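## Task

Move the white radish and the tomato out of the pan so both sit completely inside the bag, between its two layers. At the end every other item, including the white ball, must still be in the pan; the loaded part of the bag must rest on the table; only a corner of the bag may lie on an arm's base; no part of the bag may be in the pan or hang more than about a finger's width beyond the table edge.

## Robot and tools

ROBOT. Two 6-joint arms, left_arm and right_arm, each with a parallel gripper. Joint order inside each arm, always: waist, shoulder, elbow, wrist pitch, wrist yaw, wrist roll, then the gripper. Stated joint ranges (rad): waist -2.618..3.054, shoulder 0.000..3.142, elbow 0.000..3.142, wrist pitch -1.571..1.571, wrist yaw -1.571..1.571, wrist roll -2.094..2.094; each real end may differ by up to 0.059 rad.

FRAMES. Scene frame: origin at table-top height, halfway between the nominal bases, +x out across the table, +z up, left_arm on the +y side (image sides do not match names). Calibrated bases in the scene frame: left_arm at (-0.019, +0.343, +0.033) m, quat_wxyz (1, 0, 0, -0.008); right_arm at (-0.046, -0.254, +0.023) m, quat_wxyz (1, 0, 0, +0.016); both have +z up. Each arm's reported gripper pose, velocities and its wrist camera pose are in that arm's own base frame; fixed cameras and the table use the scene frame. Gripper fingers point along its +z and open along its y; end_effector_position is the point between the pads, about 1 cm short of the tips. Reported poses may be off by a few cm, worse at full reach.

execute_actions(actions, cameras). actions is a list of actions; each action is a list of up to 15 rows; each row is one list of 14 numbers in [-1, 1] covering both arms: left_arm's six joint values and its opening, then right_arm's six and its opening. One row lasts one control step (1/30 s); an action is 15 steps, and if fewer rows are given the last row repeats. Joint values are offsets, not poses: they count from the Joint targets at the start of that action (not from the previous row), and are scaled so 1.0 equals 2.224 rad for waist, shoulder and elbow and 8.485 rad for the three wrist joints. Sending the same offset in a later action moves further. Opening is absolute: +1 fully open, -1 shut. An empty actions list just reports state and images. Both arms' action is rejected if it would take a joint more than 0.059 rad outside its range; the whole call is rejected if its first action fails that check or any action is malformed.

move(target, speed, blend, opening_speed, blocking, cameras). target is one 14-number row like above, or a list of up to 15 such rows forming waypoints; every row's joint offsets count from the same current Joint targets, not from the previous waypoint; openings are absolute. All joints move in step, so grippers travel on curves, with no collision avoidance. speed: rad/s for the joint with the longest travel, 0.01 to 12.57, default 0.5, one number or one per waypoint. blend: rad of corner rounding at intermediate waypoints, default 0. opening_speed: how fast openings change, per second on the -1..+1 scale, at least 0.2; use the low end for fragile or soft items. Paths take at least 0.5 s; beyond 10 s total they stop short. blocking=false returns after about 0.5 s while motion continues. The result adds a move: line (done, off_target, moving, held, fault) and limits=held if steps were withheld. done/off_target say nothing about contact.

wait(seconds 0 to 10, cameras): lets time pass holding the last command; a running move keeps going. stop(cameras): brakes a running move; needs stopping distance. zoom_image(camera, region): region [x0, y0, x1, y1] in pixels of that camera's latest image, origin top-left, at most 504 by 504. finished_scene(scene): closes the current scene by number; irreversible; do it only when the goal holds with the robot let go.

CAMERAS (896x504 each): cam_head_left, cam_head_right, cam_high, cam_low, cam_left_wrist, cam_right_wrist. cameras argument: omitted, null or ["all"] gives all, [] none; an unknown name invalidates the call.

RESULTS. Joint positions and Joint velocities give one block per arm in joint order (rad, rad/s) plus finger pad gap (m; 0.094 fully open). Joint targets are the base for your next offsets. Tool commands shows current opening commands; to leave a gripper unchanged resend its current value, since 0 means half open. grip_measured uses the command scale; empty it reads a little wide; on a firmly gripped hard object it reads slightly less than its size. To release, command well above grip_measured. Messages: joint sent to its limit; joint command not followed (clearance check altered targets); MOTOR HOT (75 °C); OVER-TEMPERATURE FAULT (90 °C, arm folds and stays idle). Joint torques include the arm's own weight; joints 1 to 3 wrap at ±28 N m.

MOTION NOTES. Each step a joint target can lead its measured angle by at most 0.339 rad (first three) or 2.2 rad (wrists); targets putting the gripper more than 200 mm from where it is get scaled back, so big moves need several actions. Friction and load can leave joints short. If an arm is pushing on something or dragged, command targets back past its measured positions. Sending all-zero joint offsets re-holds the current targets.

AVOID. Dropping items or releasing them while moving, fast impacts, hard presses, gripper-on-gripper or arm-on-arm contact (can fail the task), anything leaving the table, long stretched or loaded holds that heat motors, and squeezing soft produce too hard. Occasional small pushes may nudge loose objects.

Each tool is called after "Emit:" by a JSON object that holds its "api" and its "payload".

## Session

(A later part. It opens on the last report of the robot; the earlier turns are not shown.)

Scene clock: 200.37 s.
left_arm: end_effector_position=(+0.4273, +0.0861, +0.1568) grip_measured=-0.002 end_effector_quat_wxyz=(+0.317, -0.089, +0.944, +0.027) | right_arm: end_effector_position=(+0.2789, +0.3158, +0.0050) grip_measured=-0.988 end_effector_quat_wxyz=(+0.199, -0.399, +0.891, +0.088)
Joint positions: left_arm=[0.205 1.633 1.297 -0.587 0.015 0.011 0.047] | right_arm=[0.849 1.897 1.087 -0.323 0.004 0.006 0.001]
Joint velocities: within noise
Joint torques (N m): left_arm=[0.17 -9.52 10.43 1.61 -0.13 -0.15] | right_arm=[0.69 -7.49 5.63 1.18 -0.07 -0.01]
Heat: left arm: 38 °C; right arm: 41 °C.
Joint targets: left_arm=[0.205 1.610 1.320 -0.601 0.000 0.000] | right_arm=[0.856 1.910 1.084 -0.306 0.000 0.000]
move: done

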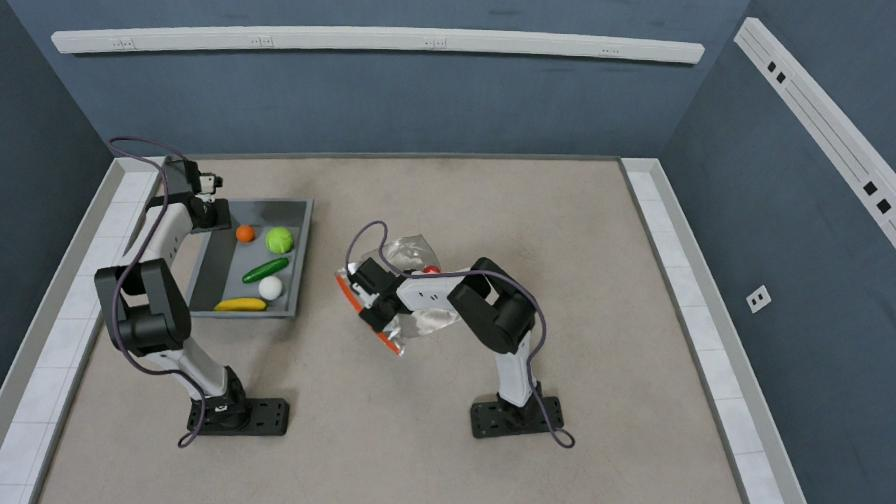

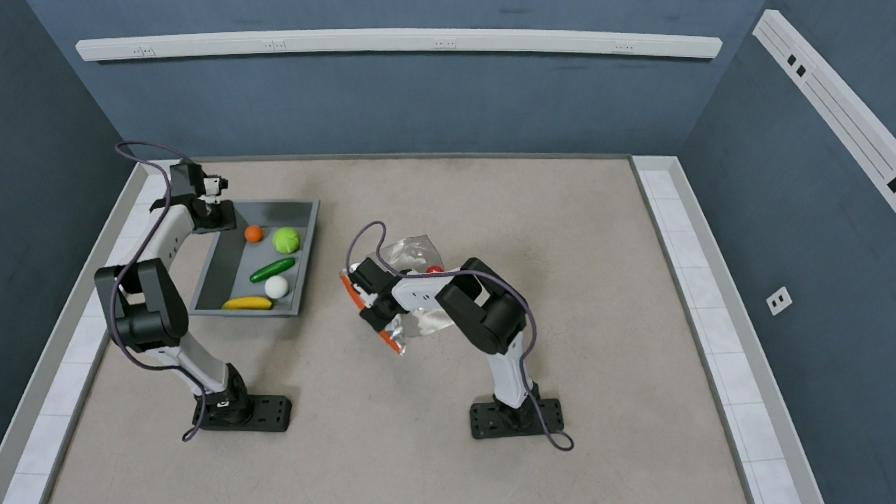

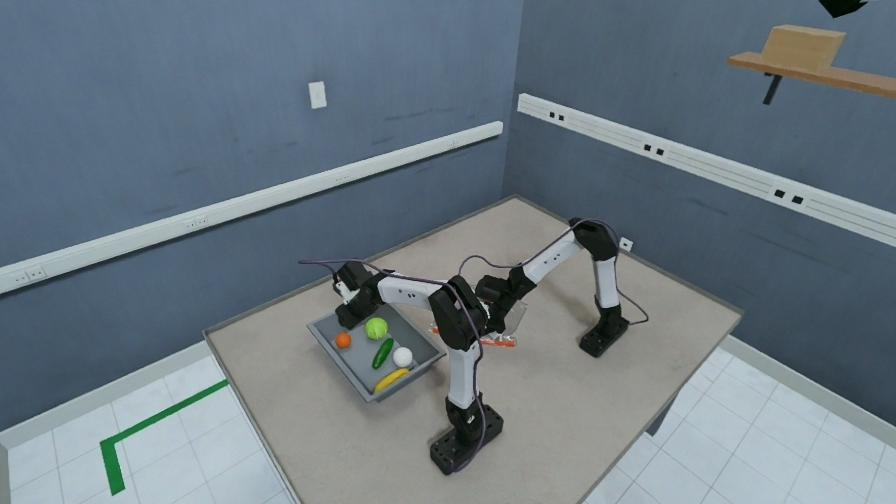

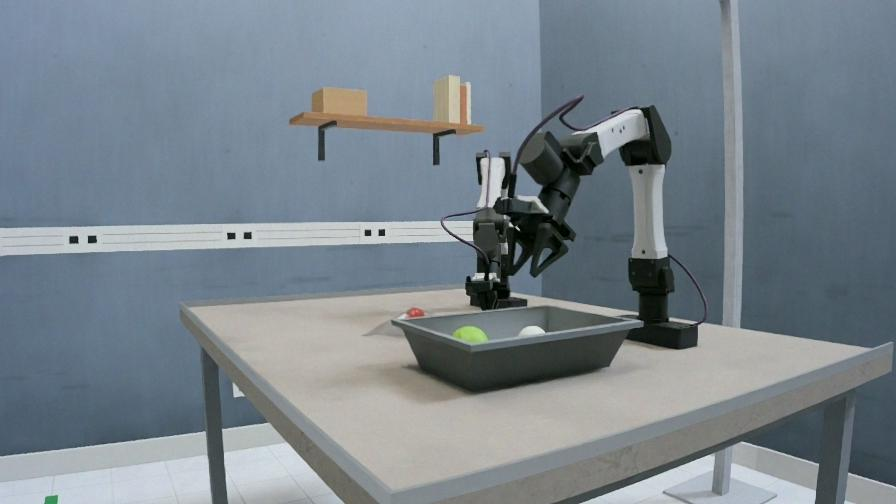

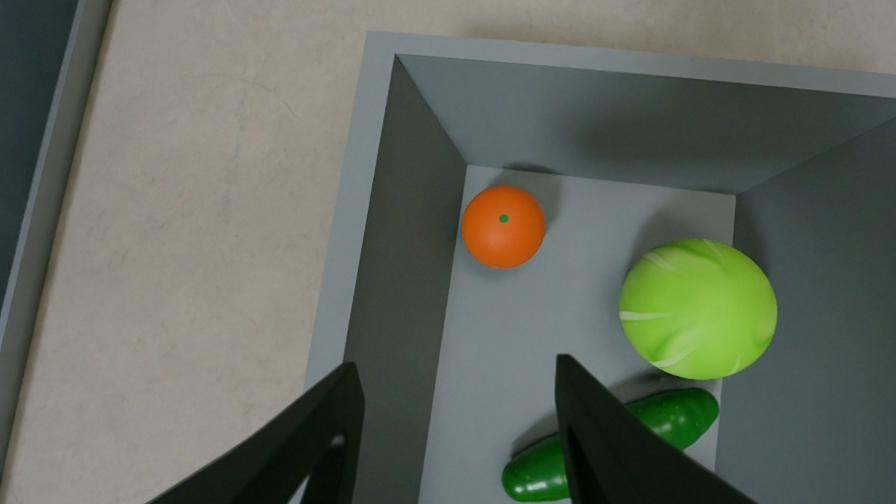

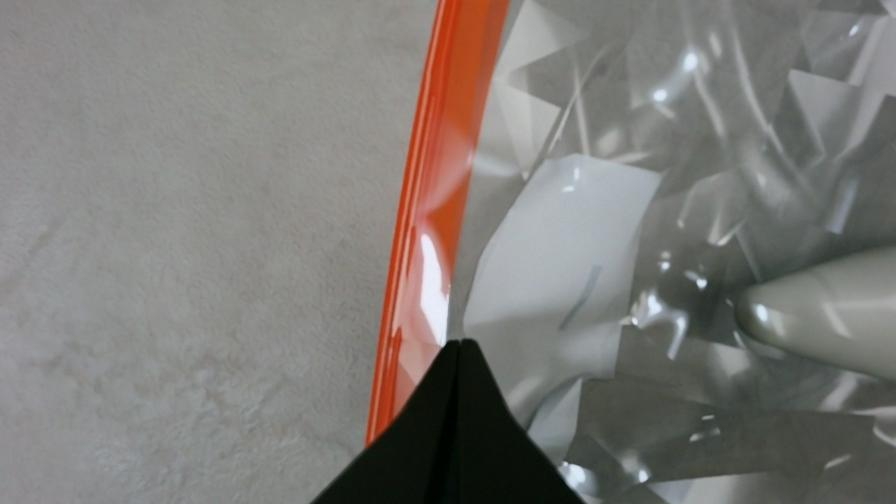

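Emit:
{"api": "move", "payload": {"target": [[0,0,0,0,0,0,0.0,0,0,0,0,0,0,-0.7]], "opening_speed": 0.2, "cameras": []}}

Emit:
{"api": "move", "payload": {"target": [[0,0,0,0,0,0,0.0,0,-0.0876,0.1597,-0.0572,0,0,-0.7],[0,0,0,0,0,0,0.0,-0.35,-0.0876,0.1597,-0.0572,0,0,-0.7]], "speed": [0.15,0.6]}}

Emit:
{"api": "zoom_image", "payload": {"camera": "cam_head_left", "region": [320, 210, 500, 370]}}

Emit:
{"api": "zoom_image", "payload": {"camera": "cam_low", "region": [330, 250, 530, 350]}}

Emit:
{"api": "zoom_image", "payload": {"camera": "cam_high", "region": [400, 240, 560, 370]}}

Scene clock: 202.40 s.
left_arm: end_effector_position=(+0.4273, +0.0862, +0.1568) grip_measured=-0.002 end_effector_quat_wxyz=(+0.317, -0.089, +0.944, +0.027) | right_arm: end_effector_position=(+0.2790, +0.3160, +0.0051) grip_measured=-0.701 end_effector_quat_wxyz=(+0.199, -0.399, +0.891, +0.088)
Joint positions: left_arm=[0.205 1.633 1.297 -0.587 0.015 0.011 0.047] | right_arm=[0.849 1.897 1.087 -0.322 0.004 0.006 0.014]
Joint velocities: within noise
Joint torques (N m): left_arm=[0.21 -9.52 10.4 1.62 -0.13 -0.14] | right_arm=[0.66 -7.5 5.61 1.21 -0.07 -0.01]
Heat: left arm: 38 °C; right arm: 41 °C.
Joint targets: left_arm=[0.205 1.610 1.320 -0.601 0.000 0.000] | right_arm=[0.856 1.910 1.084 -0.306 0.000 0.000]
move: done
No camera images: "cameras" was empty.

Scene clock: 207.37 s.
left_arm: end_effector_position=(+0.4273, +0.0862, +0.1568) grip_measured=-0.002 end_effector_quat_wxyz=(+0.317, -0.089, +0.944, +0.027) | right_arm: end_effector_position=(+0.4221, +0.0310, +0.1235) grip_measured=-0.701 end_effector_quat_wxyz=(+0.216, -0.033, +0.976, +0.008)
Joint positions: left_arm=[0.205 1.633 1.297 -0.587 0.015 0.011 0.047] | right_arm=[0.074 1.757 1.412 -0.791 0.002 0.005 0.014]
Joint velocities: within noise
Joint torques (N m): left_arm=[0.21 -9.5 10.41 1.61 -0.12 -0.15] | right_arm=[0.49 -11.93 9.39 1.03 -0.06 -0.01]
Heat: left arm: 38 °C; right arm: 42 °C.
Joint targets: left_arm=[0.205 1.610 1.320 -0.601 0.000 0.000] | right_arm=[0.077 1.715 1.440 -0.791 0.000 0.000]
move: off_target (right_arm); right_arm: the shoulder is farthest, 0.042 rad from its target

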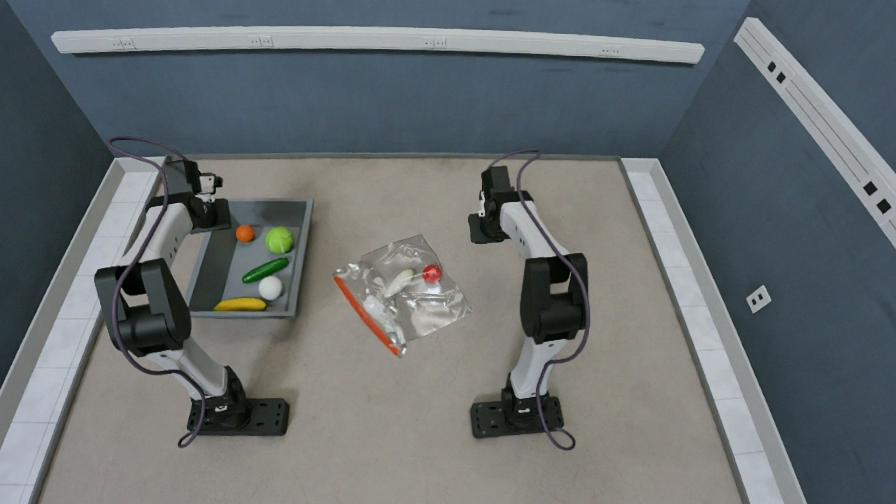

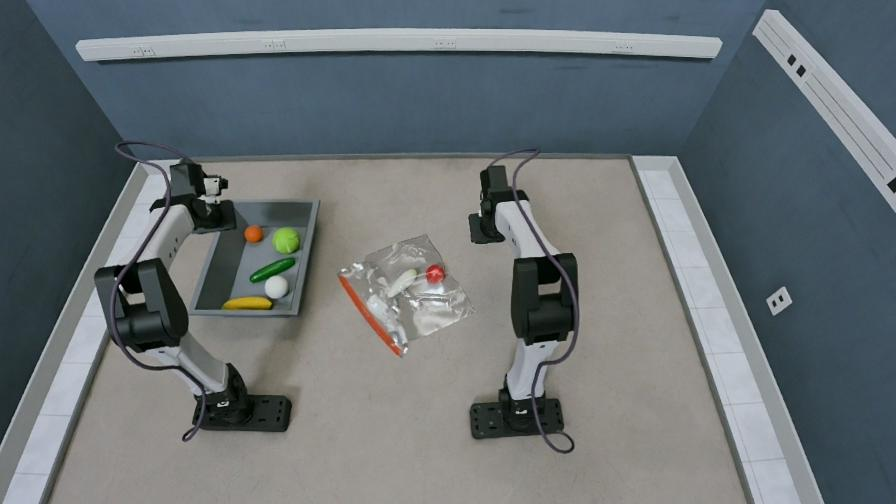

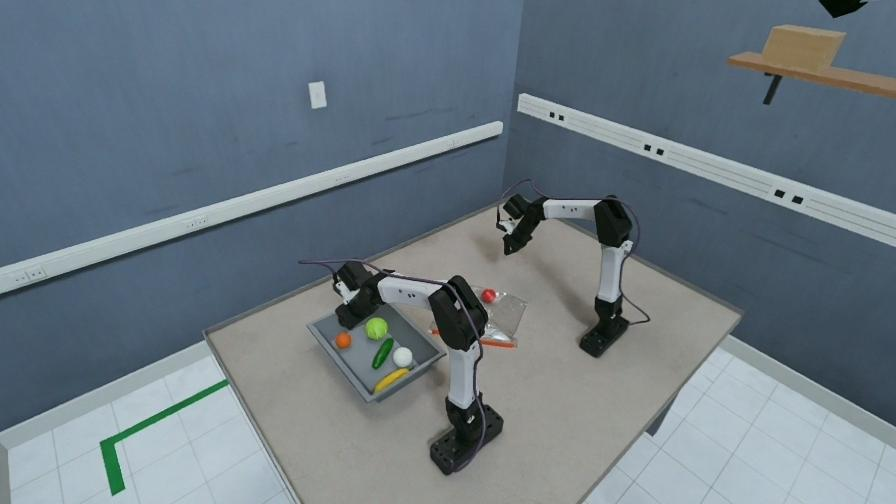

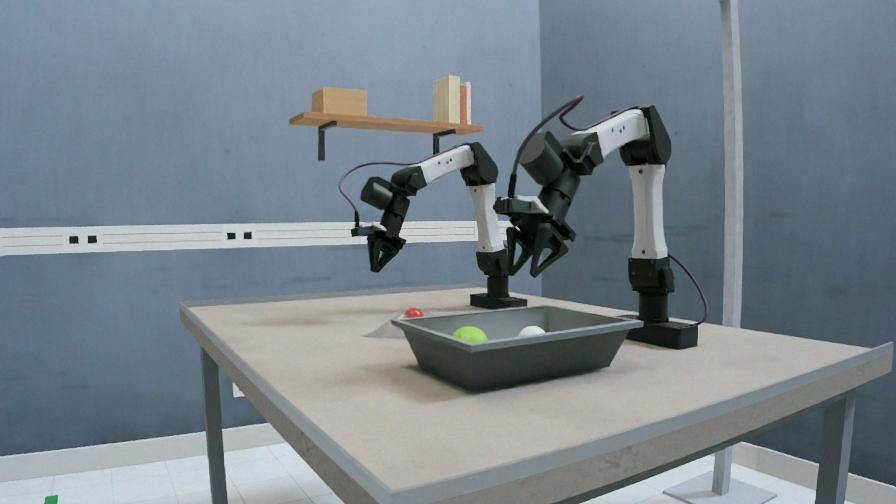

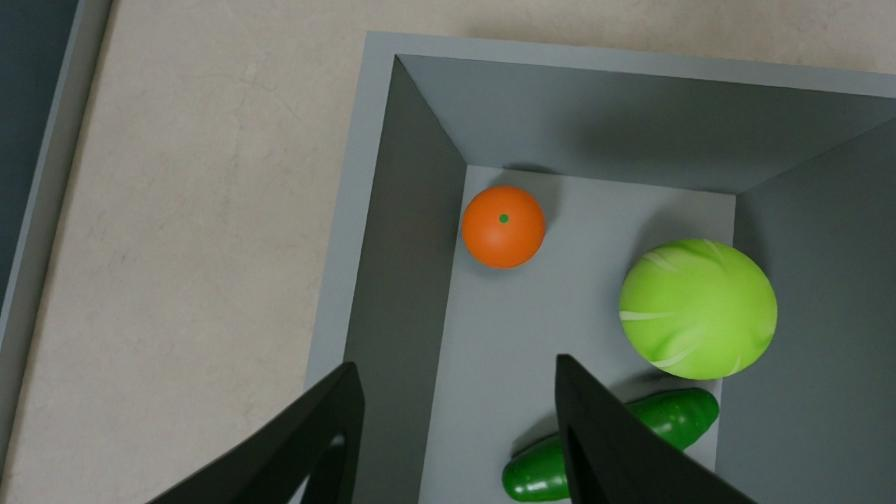

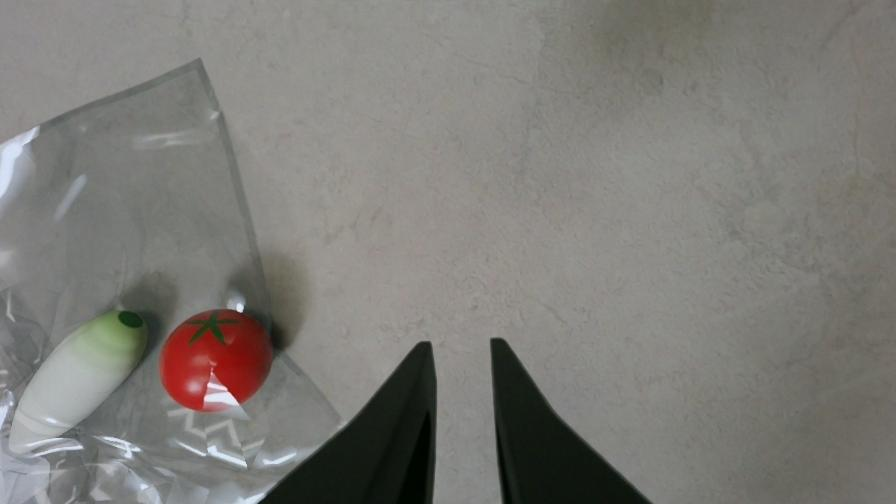

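Scaled by 2.800 from the camera's 896x504 image, which has a finer 1280x720 frame.

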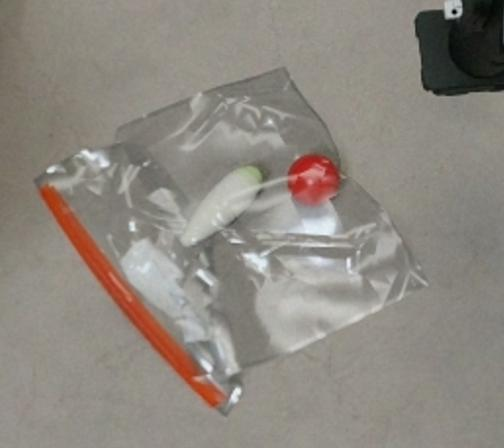

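Scaled by 2.520 from the camera's 896x504 image, which has a finer 1280x720 frame.

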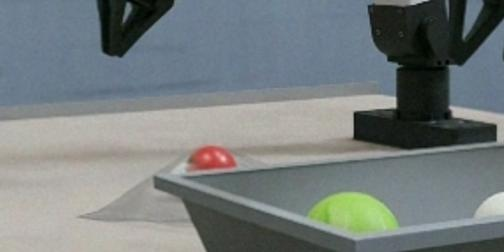

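Scaled by 3.150 from the camera's 896x504 image, which has a finer 1280x720 frame.

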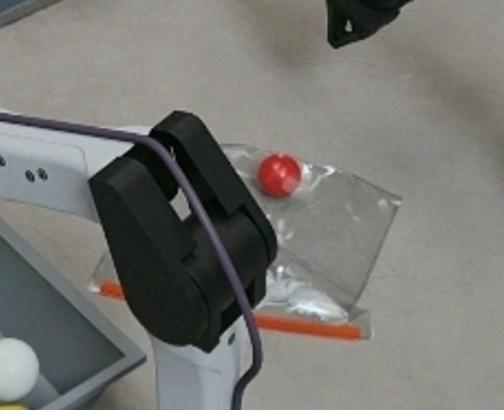

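Emit:
{"api": "finished_scene", "payload": {"scene": 1}}

The scene is finished: the task was done.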